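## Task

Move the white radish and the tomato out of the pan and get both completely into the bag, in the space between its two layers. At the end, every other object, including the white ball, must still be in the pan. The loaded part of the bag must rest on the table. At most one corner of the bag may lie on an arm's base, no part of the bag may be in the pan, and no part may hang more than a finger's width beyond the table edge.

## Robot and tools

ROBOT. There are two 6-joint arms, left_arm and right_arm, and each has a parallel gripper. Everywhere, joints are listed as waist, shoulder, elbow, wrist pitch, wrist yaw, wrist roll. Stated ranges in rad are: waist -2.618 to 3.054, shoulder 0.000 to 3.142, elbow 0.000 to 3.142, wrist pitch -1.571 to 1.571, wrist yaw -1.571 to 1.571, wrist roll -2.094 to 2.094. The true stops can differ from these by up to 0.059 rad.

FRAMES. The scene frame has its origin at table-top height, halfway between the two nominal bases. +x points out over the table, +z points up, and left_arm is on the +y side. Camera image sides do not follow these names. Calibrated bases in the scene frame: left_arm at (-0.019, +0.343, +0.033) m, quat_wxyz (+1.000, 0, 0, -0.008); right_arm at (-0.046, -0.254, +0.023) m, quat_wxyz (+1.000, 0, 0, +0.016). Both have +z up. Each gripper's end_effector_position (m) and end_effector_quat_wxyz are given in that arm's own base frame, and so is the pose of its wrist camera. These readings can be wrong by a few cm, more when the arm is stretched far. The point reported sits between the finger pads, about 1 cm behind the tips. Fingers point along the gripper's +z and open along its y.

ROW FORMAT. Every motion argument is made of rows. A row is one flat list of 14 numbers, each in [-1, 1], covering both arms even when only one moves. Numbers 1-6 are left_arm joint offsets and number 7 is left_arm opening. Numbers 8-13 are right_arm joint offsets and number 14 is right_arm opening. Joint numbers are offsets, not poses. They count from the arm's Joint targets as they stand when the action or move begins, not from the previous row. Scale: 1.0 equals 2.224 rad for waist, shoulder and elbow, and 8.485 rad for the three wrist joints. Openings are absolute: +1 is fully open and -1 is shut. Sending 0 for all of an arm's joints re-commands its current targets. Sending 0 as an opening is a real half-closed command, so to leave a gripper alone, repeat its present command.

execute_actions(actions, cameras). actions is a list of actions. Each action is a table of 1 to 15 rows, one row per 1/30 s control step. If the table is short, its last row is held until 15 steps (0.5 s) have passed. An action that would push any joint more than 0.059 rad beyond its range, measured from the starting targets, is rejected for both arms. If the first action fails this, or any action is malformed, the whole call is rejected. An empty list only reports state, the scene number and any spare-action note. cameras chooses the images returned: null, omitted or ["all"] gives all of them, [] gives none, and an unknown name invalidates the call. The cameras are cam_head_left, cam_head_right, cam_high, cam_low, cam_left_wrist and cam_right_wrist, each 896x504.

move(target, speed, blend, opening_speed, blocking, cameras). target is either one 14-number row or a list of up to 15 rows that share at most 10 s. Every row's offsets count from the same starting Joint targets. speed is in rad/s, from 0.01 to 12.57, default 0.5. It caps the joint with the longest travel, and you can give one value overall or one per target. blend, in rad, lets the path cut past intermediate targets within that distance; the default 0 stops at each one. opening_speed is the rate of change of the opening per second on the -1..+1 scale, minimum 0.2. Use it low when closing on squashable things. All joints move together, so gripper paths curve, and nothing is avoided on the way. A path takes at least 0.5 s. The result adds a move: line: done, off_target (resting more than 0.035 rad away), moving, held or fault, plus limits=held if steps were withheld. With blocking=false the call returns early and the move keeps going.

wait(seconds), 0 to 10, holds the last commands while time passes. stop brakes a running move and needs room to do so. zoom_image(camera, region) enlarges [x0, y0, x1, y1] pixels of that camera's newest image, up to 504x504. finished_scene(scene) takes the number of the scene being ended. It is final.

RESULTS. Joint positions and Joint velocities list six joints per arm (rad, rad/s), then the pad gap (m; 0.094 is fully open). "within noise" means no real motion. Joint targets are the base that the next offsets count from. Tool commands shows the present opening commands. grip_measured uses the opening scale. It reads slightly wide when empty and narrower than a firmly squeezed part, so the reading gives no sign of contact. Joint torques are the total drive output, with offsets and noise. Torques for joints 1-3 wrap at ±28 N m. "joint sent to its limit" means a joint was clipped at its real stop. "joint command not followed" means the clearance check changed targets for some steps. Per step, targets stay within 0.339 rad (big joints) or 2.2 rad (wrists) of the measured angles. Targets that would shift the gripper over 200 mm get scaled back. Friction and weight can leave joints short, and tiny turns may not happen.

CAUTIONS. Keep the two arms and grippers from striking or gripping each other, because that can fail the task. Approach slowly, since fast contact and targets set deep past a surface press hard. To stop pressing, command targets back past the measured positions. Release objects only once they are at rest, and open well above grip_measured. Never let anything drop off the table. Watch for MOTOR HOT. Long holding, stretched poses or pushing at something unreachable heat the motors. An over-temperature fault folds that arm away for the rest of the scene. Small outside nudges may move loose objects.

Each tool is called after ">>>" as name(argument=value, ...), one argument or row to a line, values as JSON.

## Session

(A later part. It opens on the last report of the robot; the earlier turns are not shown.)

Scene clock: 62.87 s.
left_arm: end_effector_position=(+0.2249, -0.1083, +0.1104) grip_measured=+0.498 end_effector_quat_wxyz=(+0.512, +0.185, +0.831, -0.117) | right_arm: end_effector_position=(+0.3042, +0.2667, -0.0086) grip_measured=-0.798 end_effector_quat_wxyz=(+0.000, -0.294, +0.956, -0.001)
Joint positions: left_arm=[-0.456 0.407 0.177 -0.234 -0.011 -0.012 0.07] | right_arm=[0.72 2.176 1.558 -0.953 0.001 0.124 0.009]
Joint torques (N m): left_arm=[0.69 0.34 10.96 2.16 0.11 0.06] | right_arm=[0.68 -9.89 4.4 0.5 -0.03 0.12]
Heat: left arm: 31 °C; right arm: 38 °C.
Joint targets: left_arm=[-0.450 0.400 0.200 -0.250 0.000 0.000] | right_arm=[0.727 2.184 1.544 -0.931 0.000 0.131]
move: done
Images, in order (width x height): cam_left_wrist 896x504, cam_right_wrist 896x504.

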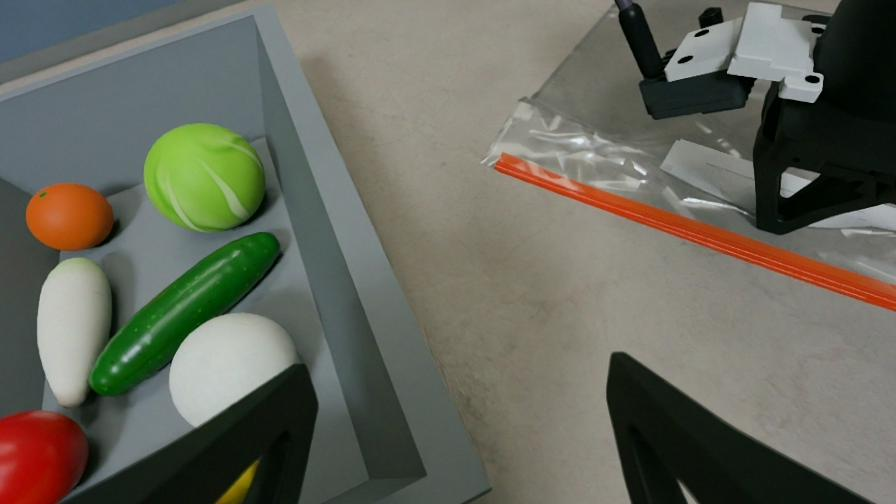

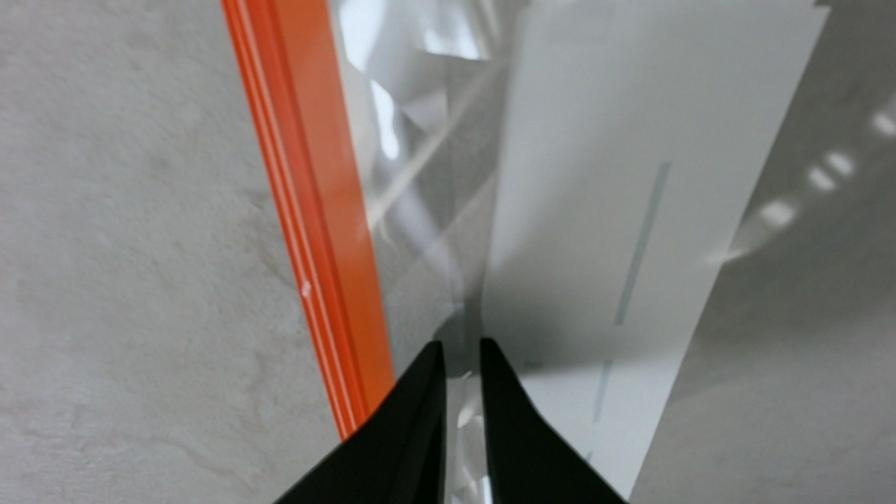

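>>> move(
  target=[0, 0, 0, 0, 0, 0, 0.5, 0, 0, 0, 0, 0, 0, -1],
  speed=0.12,
  opening_speed=0.3,
  cameras=["cam_right_wrist", "cam_left_wrist"],
)

>>> zoom_image(
  camera="cam_right_wrist",
  region=[250, 200, 650, 450],
)

Scene clock: 64.10 s.
left_arm: end_effector_position=(+0.2249, -0.1083, +0.1104) grip_measured=+0.498 end_effector_quat_wxyz=(+0.512, +0.185, +0.831, -0.117) | right_arm: end_effector_position=(+0.3050, +0.2661, -0.0086) grip_measured=-0.990 end_effector_quat_wxyz=(+0.001, -0.293, +0.956, -0.003)
Joint positions: left_arm=[-0.456 0.407 0.177 -0.234 -0.011 -0.012 0.07] | right_arm=[0.72 2.176 1.558 -0.952 0.007 0.125 0]
Joint torques (N m): left_arm=[0.7 0.25 11.03 2.15 0.1 0.07] | right_arm=[0.68 -9.92 4.38 0.5 -0.08 0.12]
Heat: left arm: 32 °C; right arm: 38 °C.
Joint targets: left_arm=[-0.450 0.400 0.200 -0.250 0.000 0.000] | right_arm=[0.727 2.184 1.544 -0.931 0.000 0.131]
move: done
Images, in order (width x height): cam_left_wrist 896x504, cam_right_wrist 896x504.

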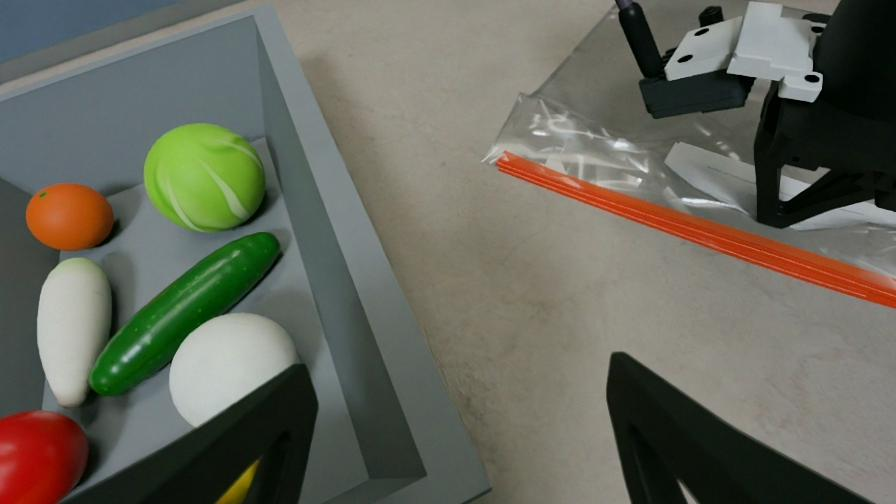

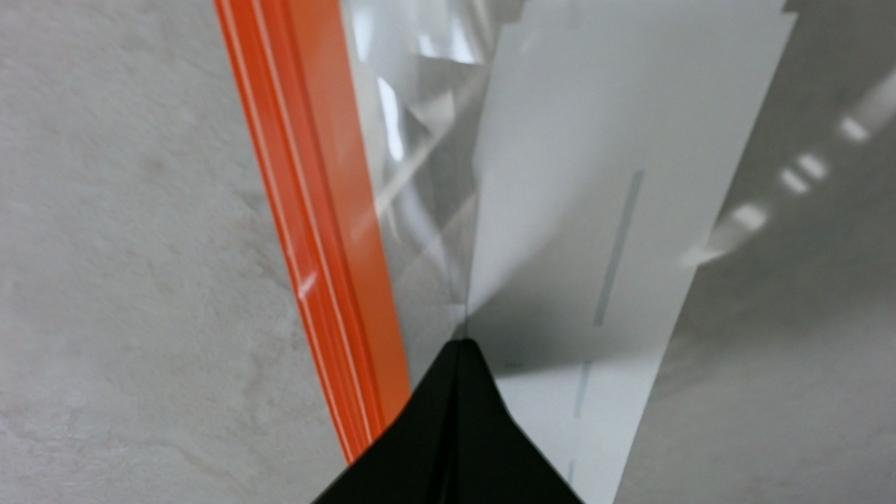

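Scaled by 1.260 from the camera's 896x504 image, which has a finer 1280x720 frame.

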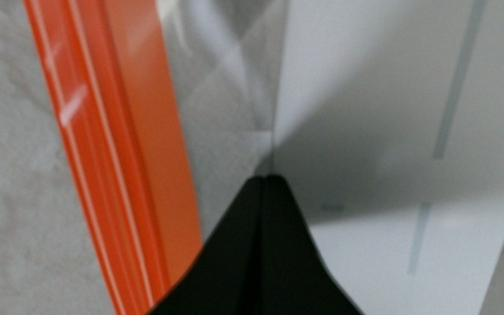

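>>> move(
  target=[0, 0, 0, 0, 0, 0, 0.5, 0, -0.0274, 0.0445, -0.017, 0, 0, -1],
  speed=0.15,
)

>>> zoom_image(
  camera="cam_right_wrist",
  region=[200, 0, 700, 450],
)

>>> zoom_image(
  camera="cam_left_wrist",
  region=[470, 60, 896, 360],
)

Scene clock: 66.07 s.
left_arm: end_effector_position=(+0.2249, -0.1083, +0.1104) grip_measured=+0.498 end_effector_quat_wxyz=(+0.512, +0.185, +0.831, -0.117) | right_arm: end_effector_position=(+0.2987, +0.2607, +0.0062) grip_measured=-0.991 end_effector_quat_wxyz=(-0.024, -0.293, +0.956, -0.014)
Joint positions: left_arm=[-0.456 0.407 0.177 -0.234 -0.011 -0.012 0.07] | right_arm=[0.72 2.176 1.618 -1.067 0.007 0.125 0]
Joint torques (N m): left_arm=[0.72 0.31 11 2.15 0.11 0.06] | right_arm=[0.69 -15.27 8.08 0.09 -0.08 0.12]
Heat: left arm: 32 °C; right arm: 39 °C.
Joint targets: left_arm=[-0.450 0.400 0.200 -0.250 0.000 0.000] | right_arm=[0.727 2.123 1.644 -1.075 0.000 0.131]
move: off_target (right_arm); right_arm: the shoulder is farthest, 0.053 rad from its target

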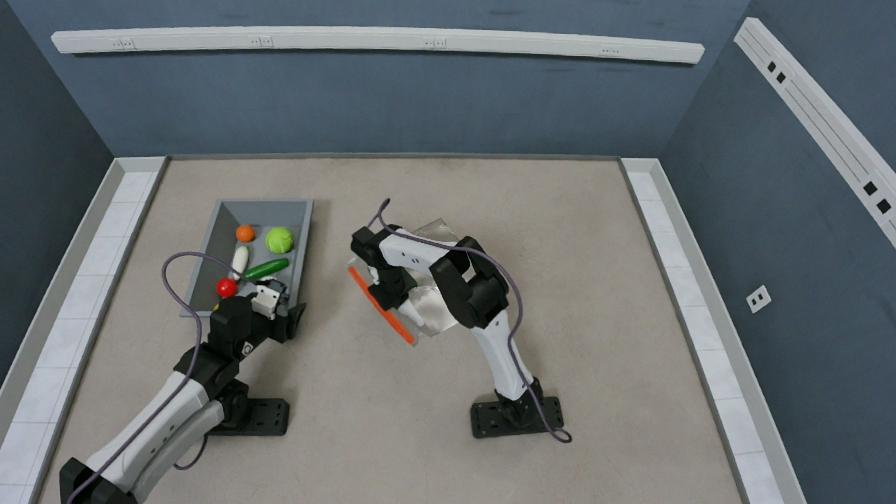

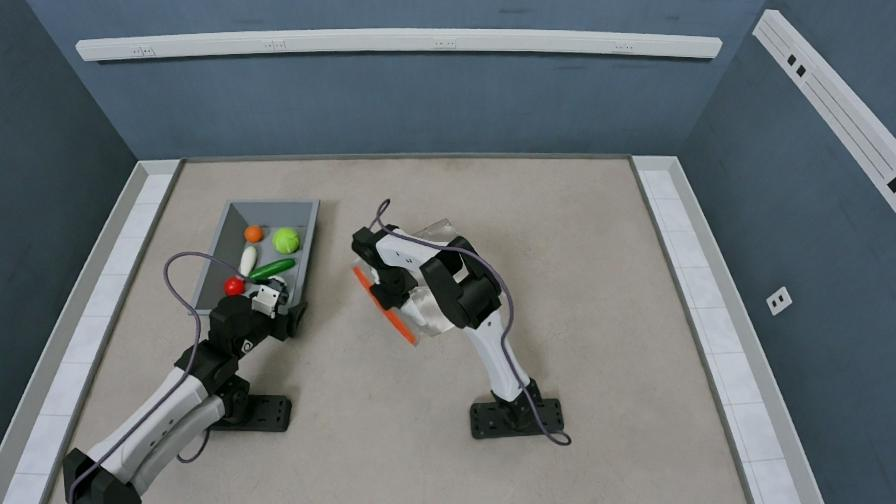

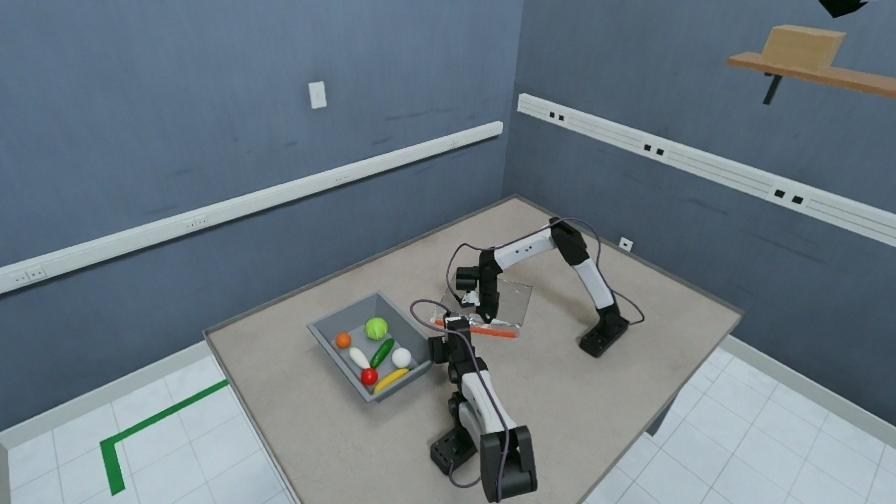

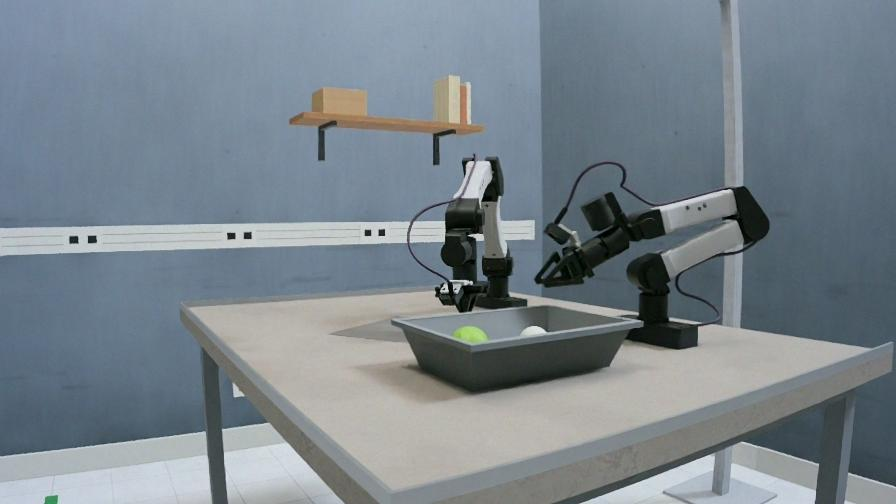

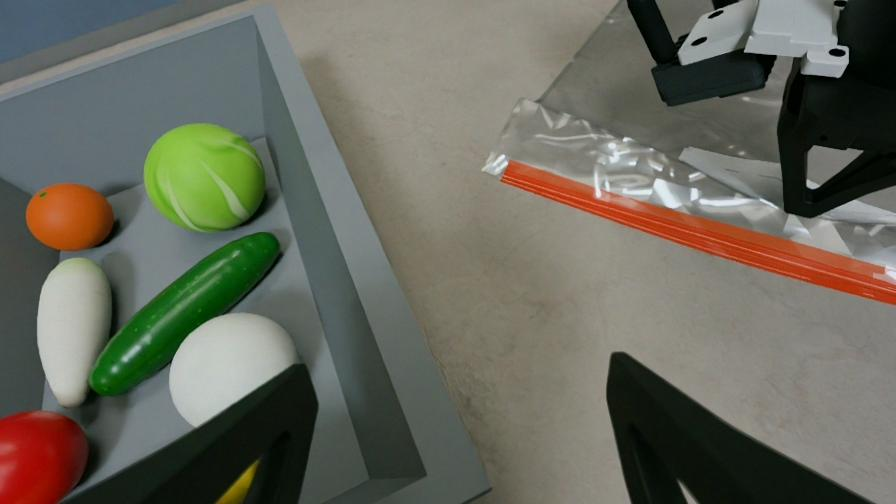

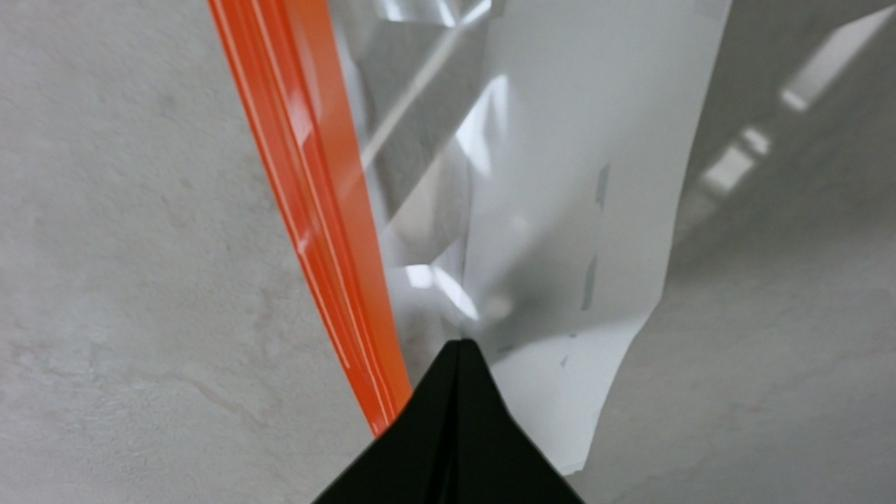

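Scaled by 1.008 from the camera's 896x504 image, which has a finer 1280x720 frame.

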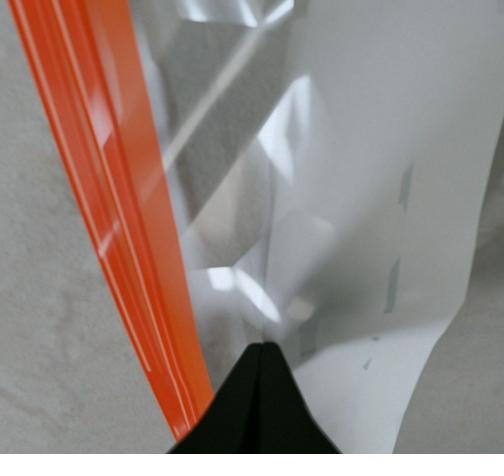

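Scaled by 1.183 from the camera's 896x504 image, which has a finer 1280x720 frame.

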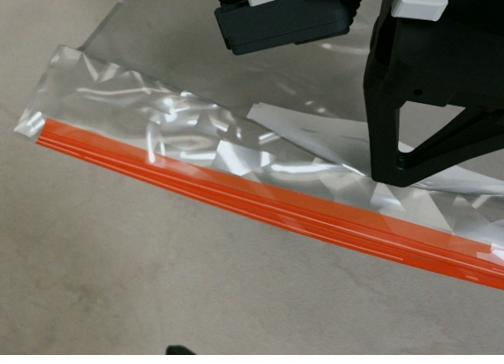

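>>> move(
  target=[0, 0, 0, 0, 0, 0, 0.5, 0, -0.0112, 0.0274, -0.0088, 0, 0, -1],
  speed=0.15,
)

>>> zoom_image(
  camera="cam_right_wrist",
  region=[200, 0, 700, 450],
)

>>> zoom_image(
  camera="cam_left_wrist",
  region=[470, 60, 896, 360],
)

Scene clock: 68.27 s.
left_arm: end_effector_position=(+0.2249, -0.1083, +0.1104) grip_measured=+0.498 end_effector_quat_wxyz=(+0.512, +0.185, +0.831, -0.117) | right_arm: end_effector_position=(+0.3012, +0.2628, +0.0312) grip_measured=-0.991 end_effector_quat_wxyz=(-0.018, -0.293, +0.956, -0.012)
Joint positions: left_arm=[-0.456 0.407 0.177 -0.234 -0.011 -0.012 0.07] | right_arm=[0.72 2.15 1.68 -1.143 0.007 0.125 0]
Joint torques (N m): left_arm=[0.7 0.31 10.95 2.16 0.11 0.05] | right_arm=[0.68 -15.09 8.16 0.19 -0.08 0.11]
Heat: left arm: 32 °C; right arm: 40 °C.
Joint targets: left_arm=[-0.450 0.400 0.200 -0.250 0.000 0.000] | right_arm=[0.727 2.098 1.704 -1.150 0.000 0.131]
move: off_target (right_arm); right_arm: the shoulder is farthest, 0.052 rad from its target

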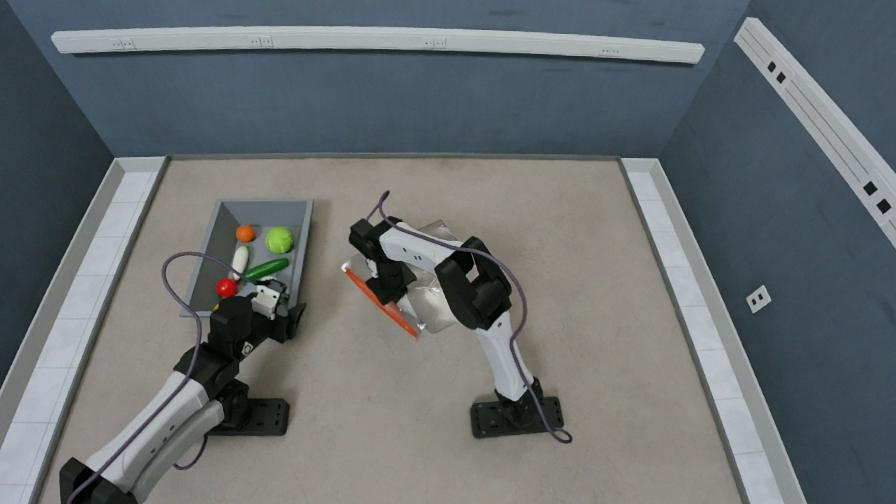

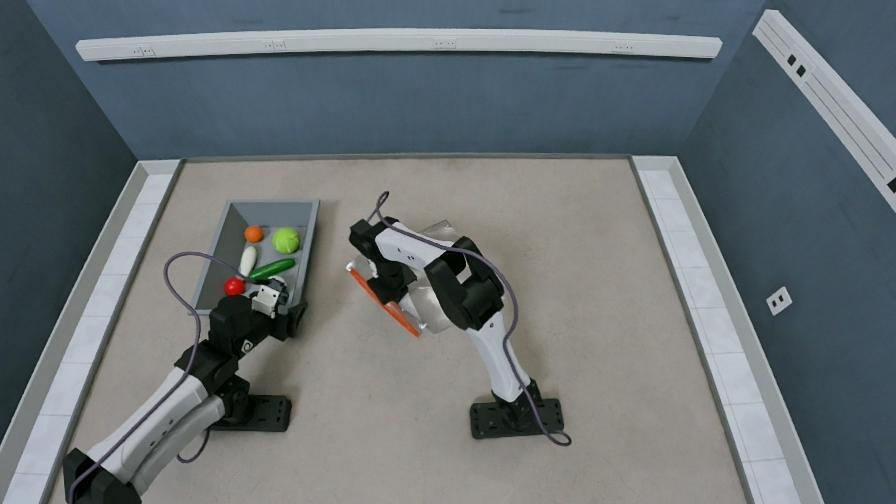

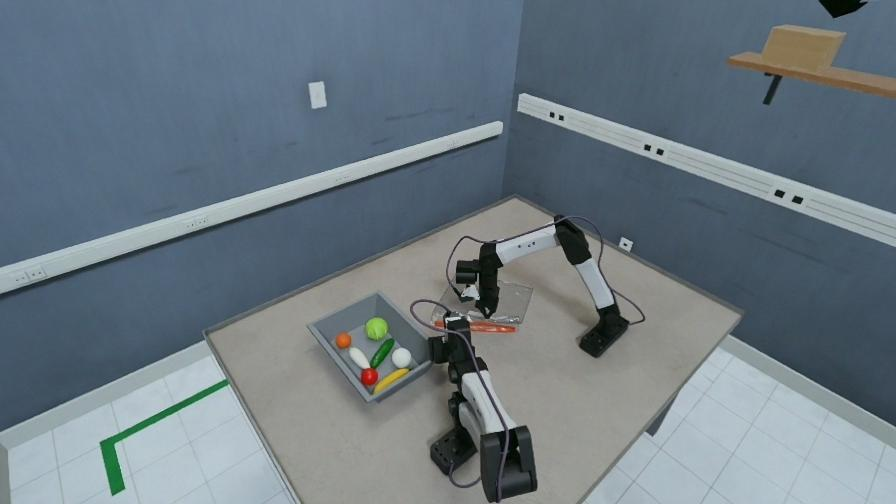

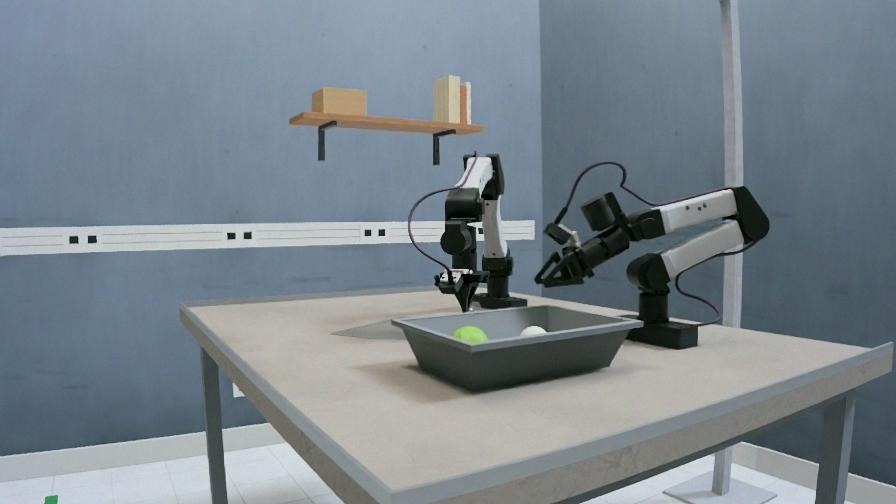

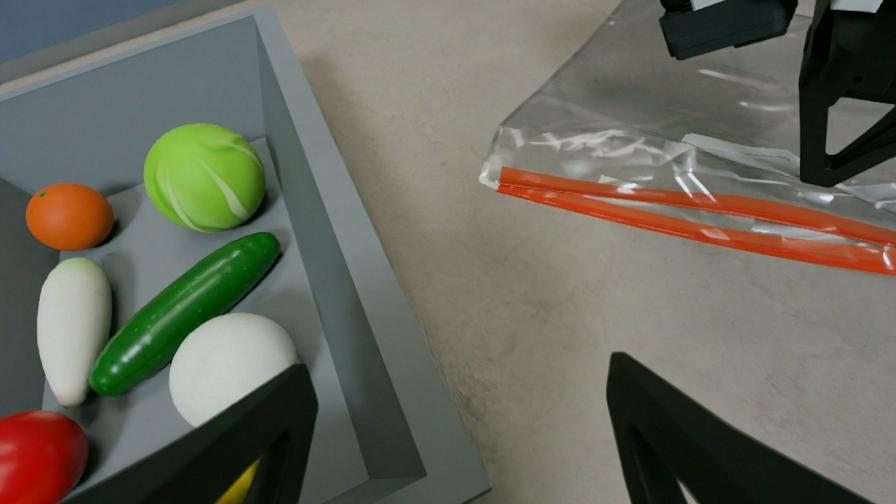

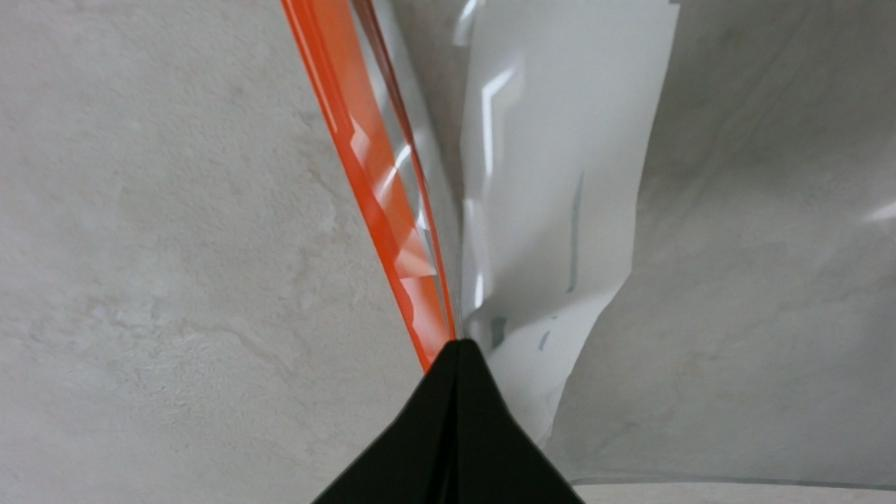

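Scaled by 1.008 from the camera's 896x504 image, which has a finer 1280x720 frame.

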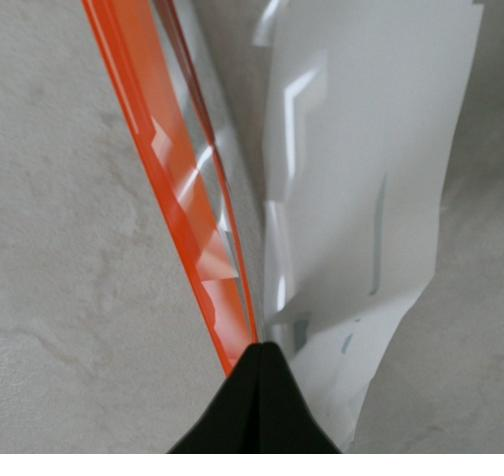

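Scaled by 1.183 from the camera's 896x504 image, which has a finer 1280x720 frame.

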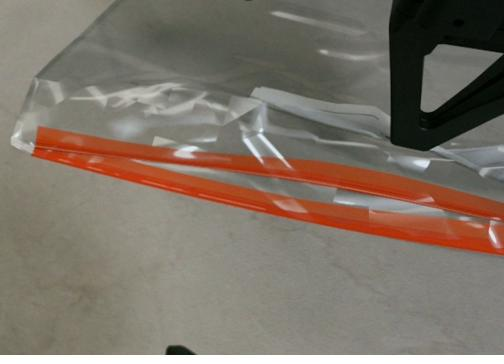

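>>> move(
  target=[0, 0, 0, 0, 0, 0, 0.5, 0, -0.0328, 0.0549, -0.018, 0, 0, -1],
  speed=0.2,
)

>>> zoom_image(
  camera="cam_left_wrist",
  region=[470, 60, 896, 360],
)

>>> zoom_image(
  camera="cam_high",
  region=[420, 240, 560, 350],
)

Scene clock: 70.27 s.
left_arm: end_effector_position=(+0.2249, -0.1083, +0.1104) grip_measured=+0.498 end_effector_quat_wxyz=(+0.512, +0.185, +0.831, -0.117) | right_arm: end_effector_position=(+0.3013, +0.2629, +0.0907) grip_measured=-0.991 end_effector_quat_wxyz=(+0.002, -0.293, +0.956, -0.003)
Joint positions: left_arm=[-0.456 0.407 0.177 -0.234 -0.011 -0.012 0.07] | right_arm=[0.72 2.074 1.802 -1.296 0.007 0.125 0]
Joint torques (N m): left_arm=[0.69 0.31 10.99 2.16 0.11 0.06] | right_arm=[0.65 -14.49 8.42 0.2 -0.08 0.11]
Heat: left arm: 32 °C; right arm: 41 °C.
Joint targets: left_arm=[-0.450 0.400 0.200 -0.250 0.000 0.000] | right_arm=[0.727 2.025 1.827 -1.302 0.000 0.131]
move: off_target (right_arm); right_arm: the shoulder is farthest, 0.049 rad from its target

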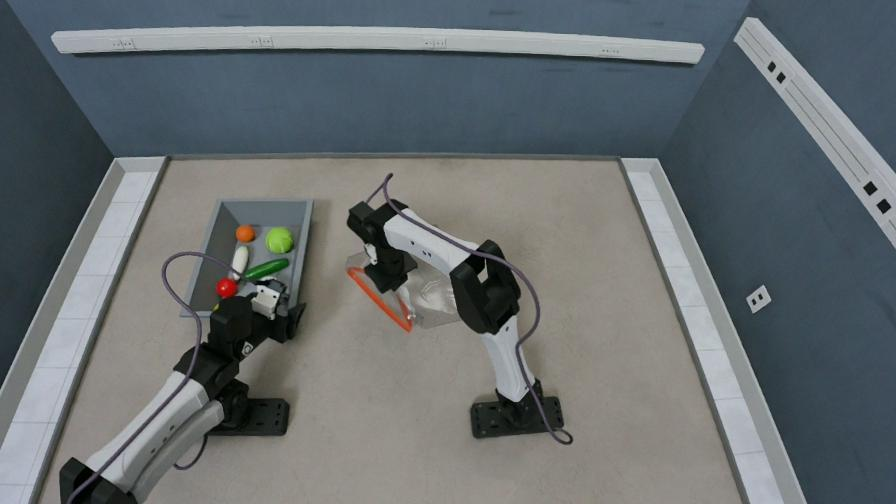

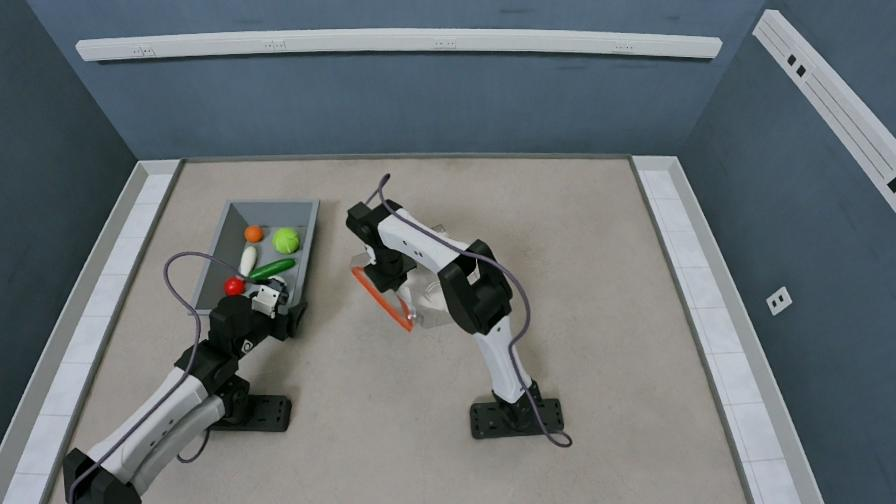

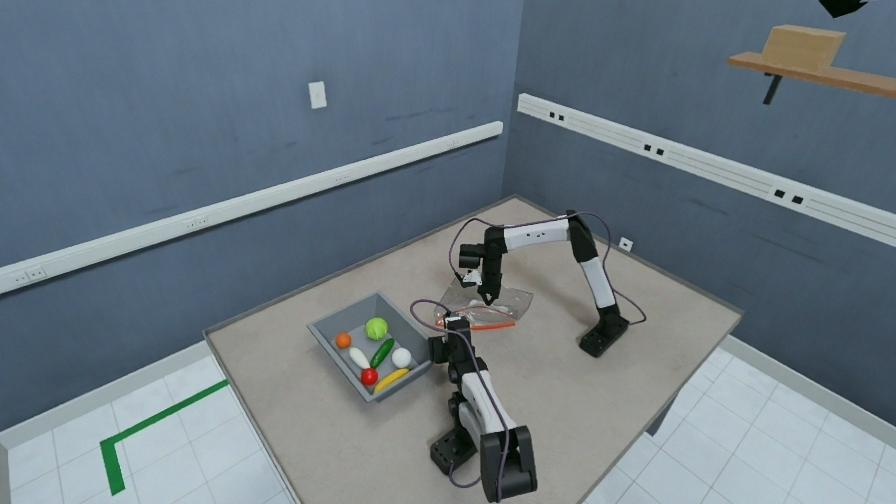

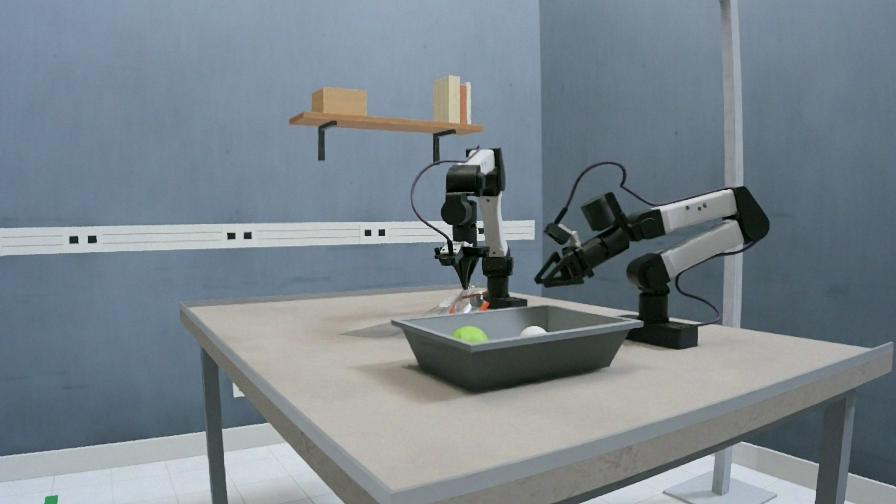

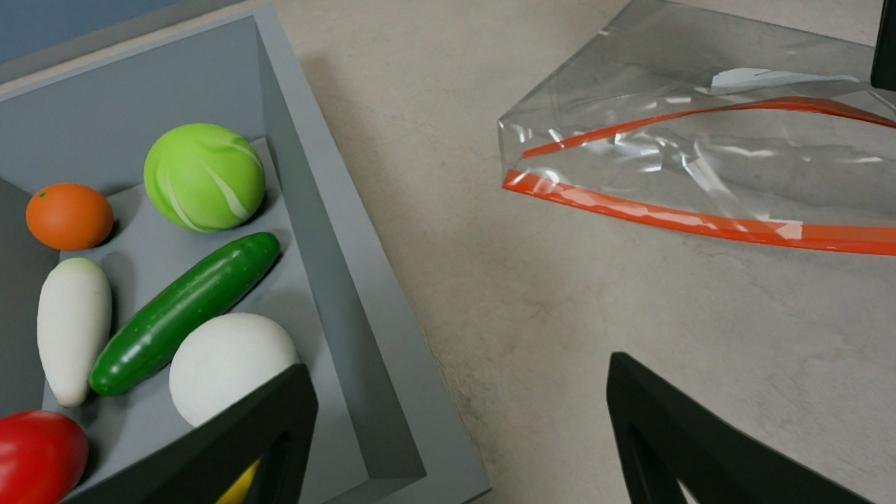

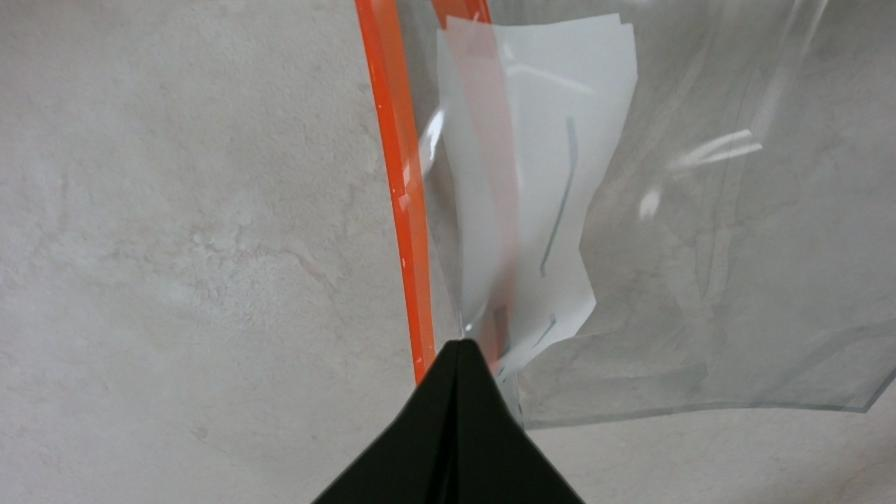

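Scaled by 1.183 from the camera's 896x504 image, which has a finer 1280x720 frame.

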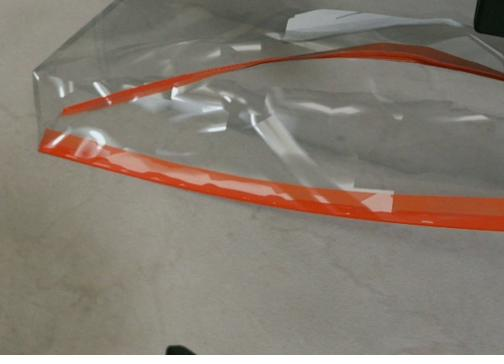

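Scaled by 3.600 from the camera's 896x504 image, which has a finer 1280x720 frame.

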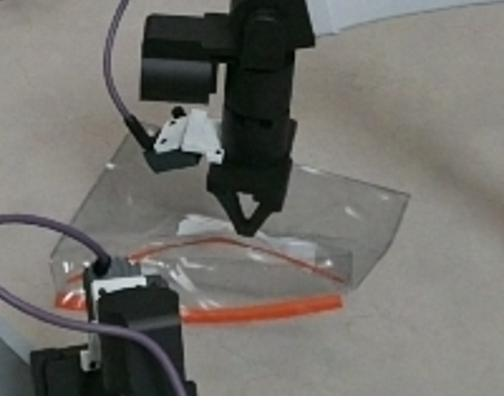

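>>> move(
  target=[0.3147, 0.6835, 0.7734, -0.1532, 0, 0, 1, 0, 0, 0, 0, 0, 0, -1],
  speed=1.0,
  cameras=["cam_left_wrist", "cam_head_left", "cam_right_wrist"],
)

>>> zoom_image(
  camera="cam_left_wrist",
  region=[220, 60, 700, 400],
)

Scene clock: 76.77 s.
left_arm: end_effector_position=(+0.3473, +0.0905, +0.1747) grip_measured=+0.998 end_effector_quat_wxyz=(+0.012, -0.131, +0.991, +0.006) | right_arm: end_effector_position=(+0.3011, +0.2627, +0.0907) grip_measured=-0.991 end_effector_quat_wxyz=(+0.002, -0.293, +0.956, -0.003)
Joint positions: left_arm=[0.25 1.908 1.9 -1.538 -0.009 -0.011 0.094] | right_arm=[0.72 2.074 1.802 -1.298 0.007 0.125 0]
Joint torques (N m): left_arm=[0.2 -8.14 8.84 0.35 0.09 0.06] | right_arm=[0.66 -14.49 8.42 0.23 -0.08 0.11]
Heat: left arm: 33 °C; right arm: 45 °C.
Joint targets: left_arm=[0.250 1.920 1.920 -1.550 0.000 0.000] | right_arm=[0.727 2.025 1.827 -1.303 0.000 0.131]
move: off_target (right_arm); right_arm: the shoulder is farthest, 0.049 rad from its target
Images, in order (width x height): cam_head_left 896x504, cam_left_wrist 896x504, cam_right_wrist 896x504.

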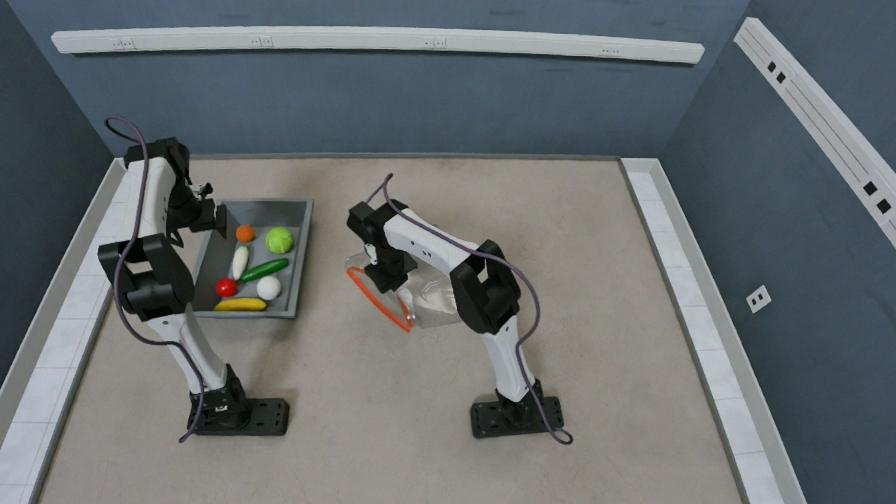

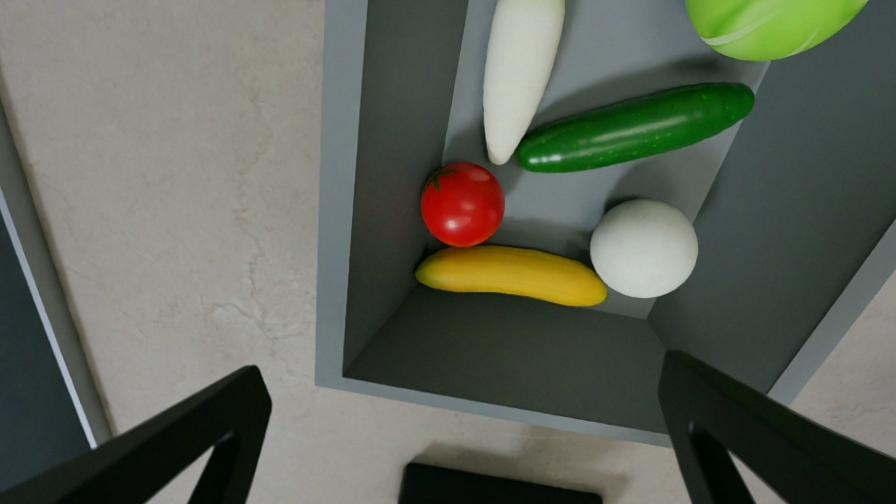

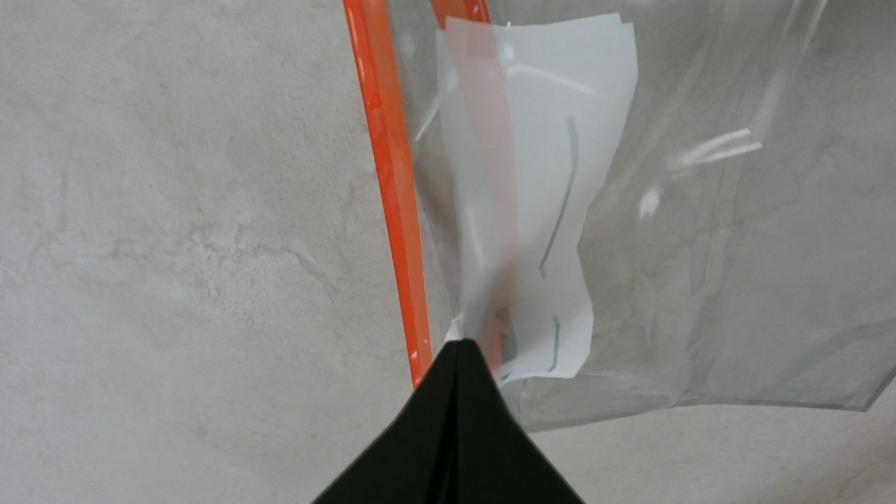

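Scaled by 1.050 from the camera's 896x504 image, which has a finer 1280x720 frame.

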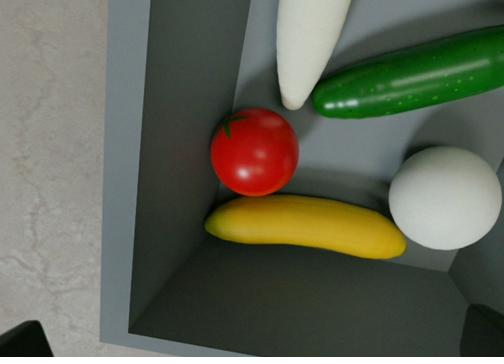

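>>> wait(
  seconds=0.1,
  cameras=["cam_low", "cam_high", "cam_left_wrist", "cam_head_right"],
)

>>> zoom_image(
  camera="cam_low",
  region=[440, 130, 640, 290],
)

>>> zoom_image(
  camera="cam_high",
  region=[300, 220, 480, 420],
)

Scene clock: 78.87 s.
left_arm: end_effector_position=(+0.3470, +0.0904, +0.1747) grip_measured=+0.998 end_effector_quat_wxyz=(+0.011, -0.131, +0.991, +0.006) | right_arm: end_effector_position=(+0.3011, +0.2627, +0.0907) grip_measured=-0.991 end_effector_quat_wxyz=(+0.002, -0.293, +0.956, -0.003)
Joint positions: left_arm=[0.25 1.908 1.9 -1.539 -0.009 -0.011 0.094] | right_arm=[0.72 2.074 1.802 -1.298 0.007 0.125 0]
Joint torques (N m): left_arm=[0.2 -8.1 8.84 0.34 0.09 0.05] | right_arm=[0.68 -14.5 8.43 0.24 -0.08 0.11]
Heat: left arm: 33 °C; right arm: 46 °C.
Joint targets: left_arm=[0.250 1.920 1.920 -1.550 0.000 0.000] | right_arm=[0.727 2.025 1.827 -1.303 0.000 0.131]
Tool commands: left_gripper/opening=+1.0 right_gripper/opening=-1.0
wait: 0.10 s; at rest from the start
Images, in order (width x height): cam_head_right 896x504, cam_high 896x504, cam_low 896x504, cam_left_wrist 896x504.

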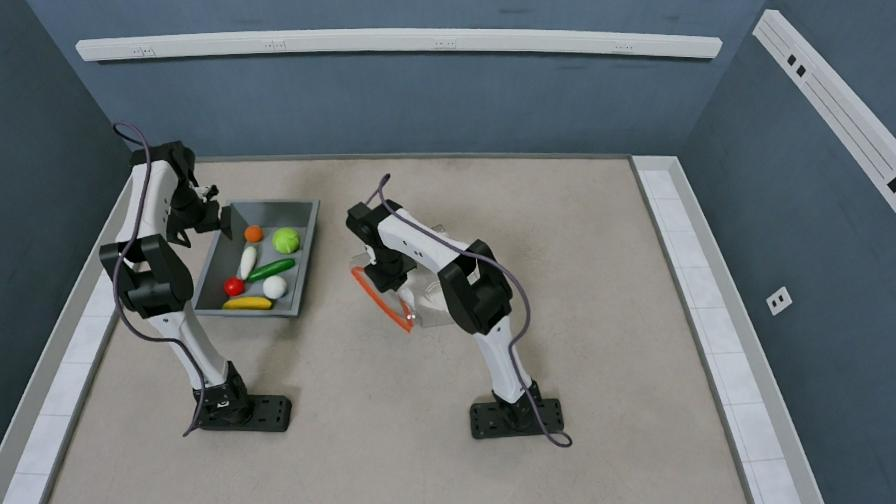

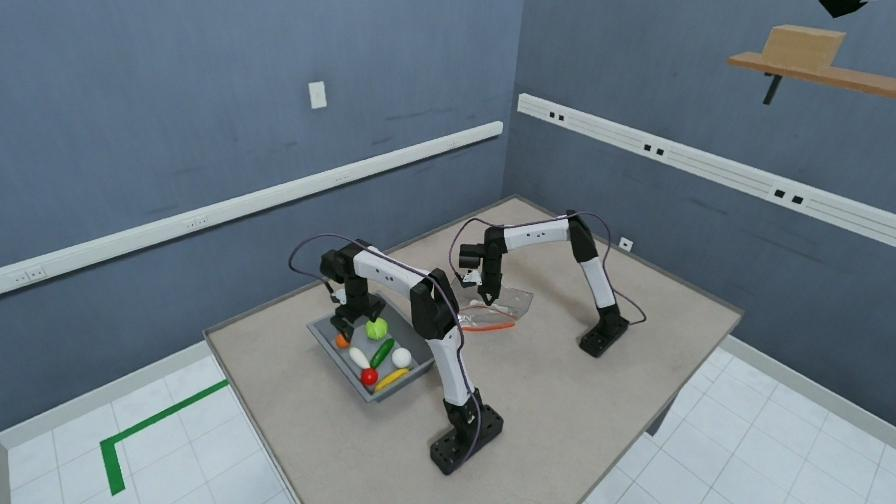

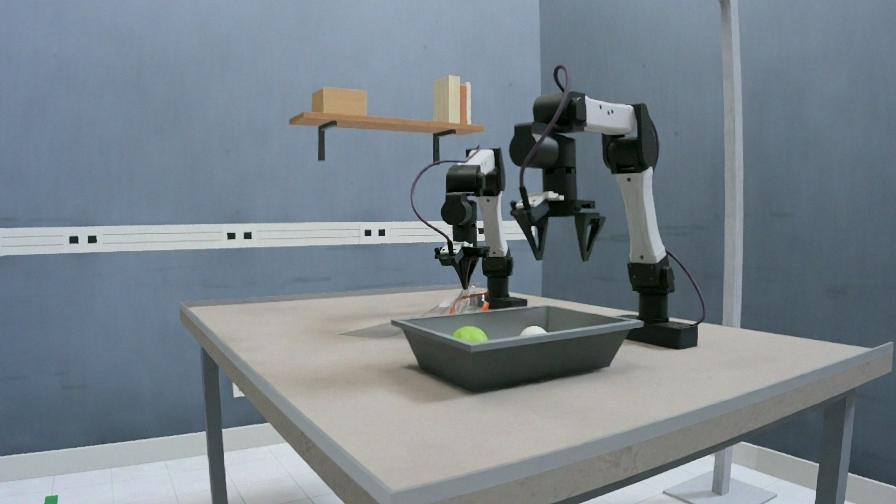

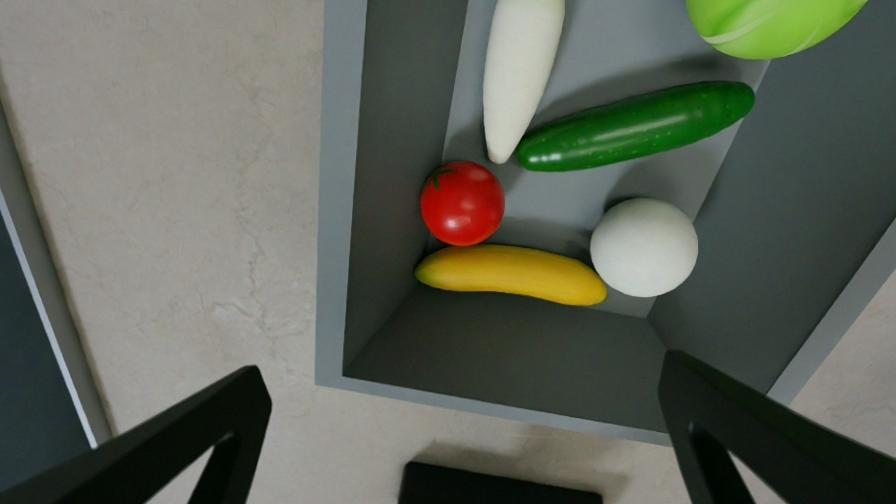

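Scaled by 2.520 from the camera's 896x504 image, which has a finer 1280x720 frame.

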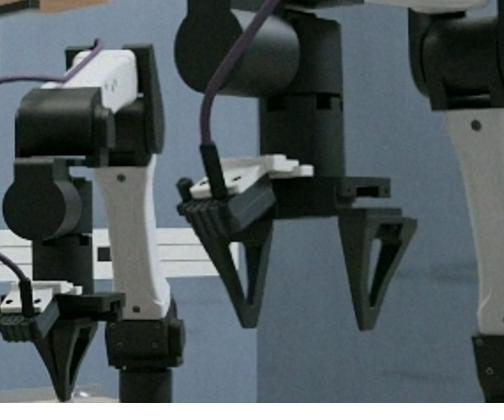

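Scaled by 2.520 from the camera's 896x504 image, which has a finer 1280x720 frame.

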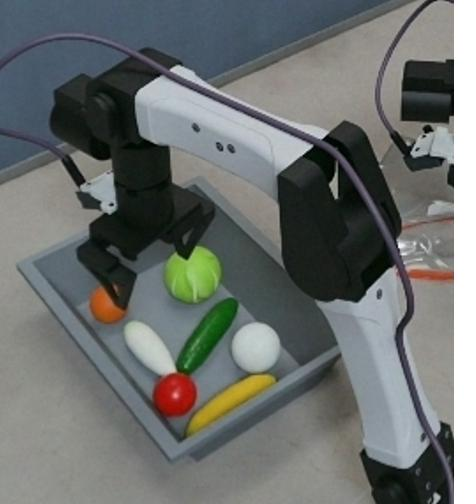

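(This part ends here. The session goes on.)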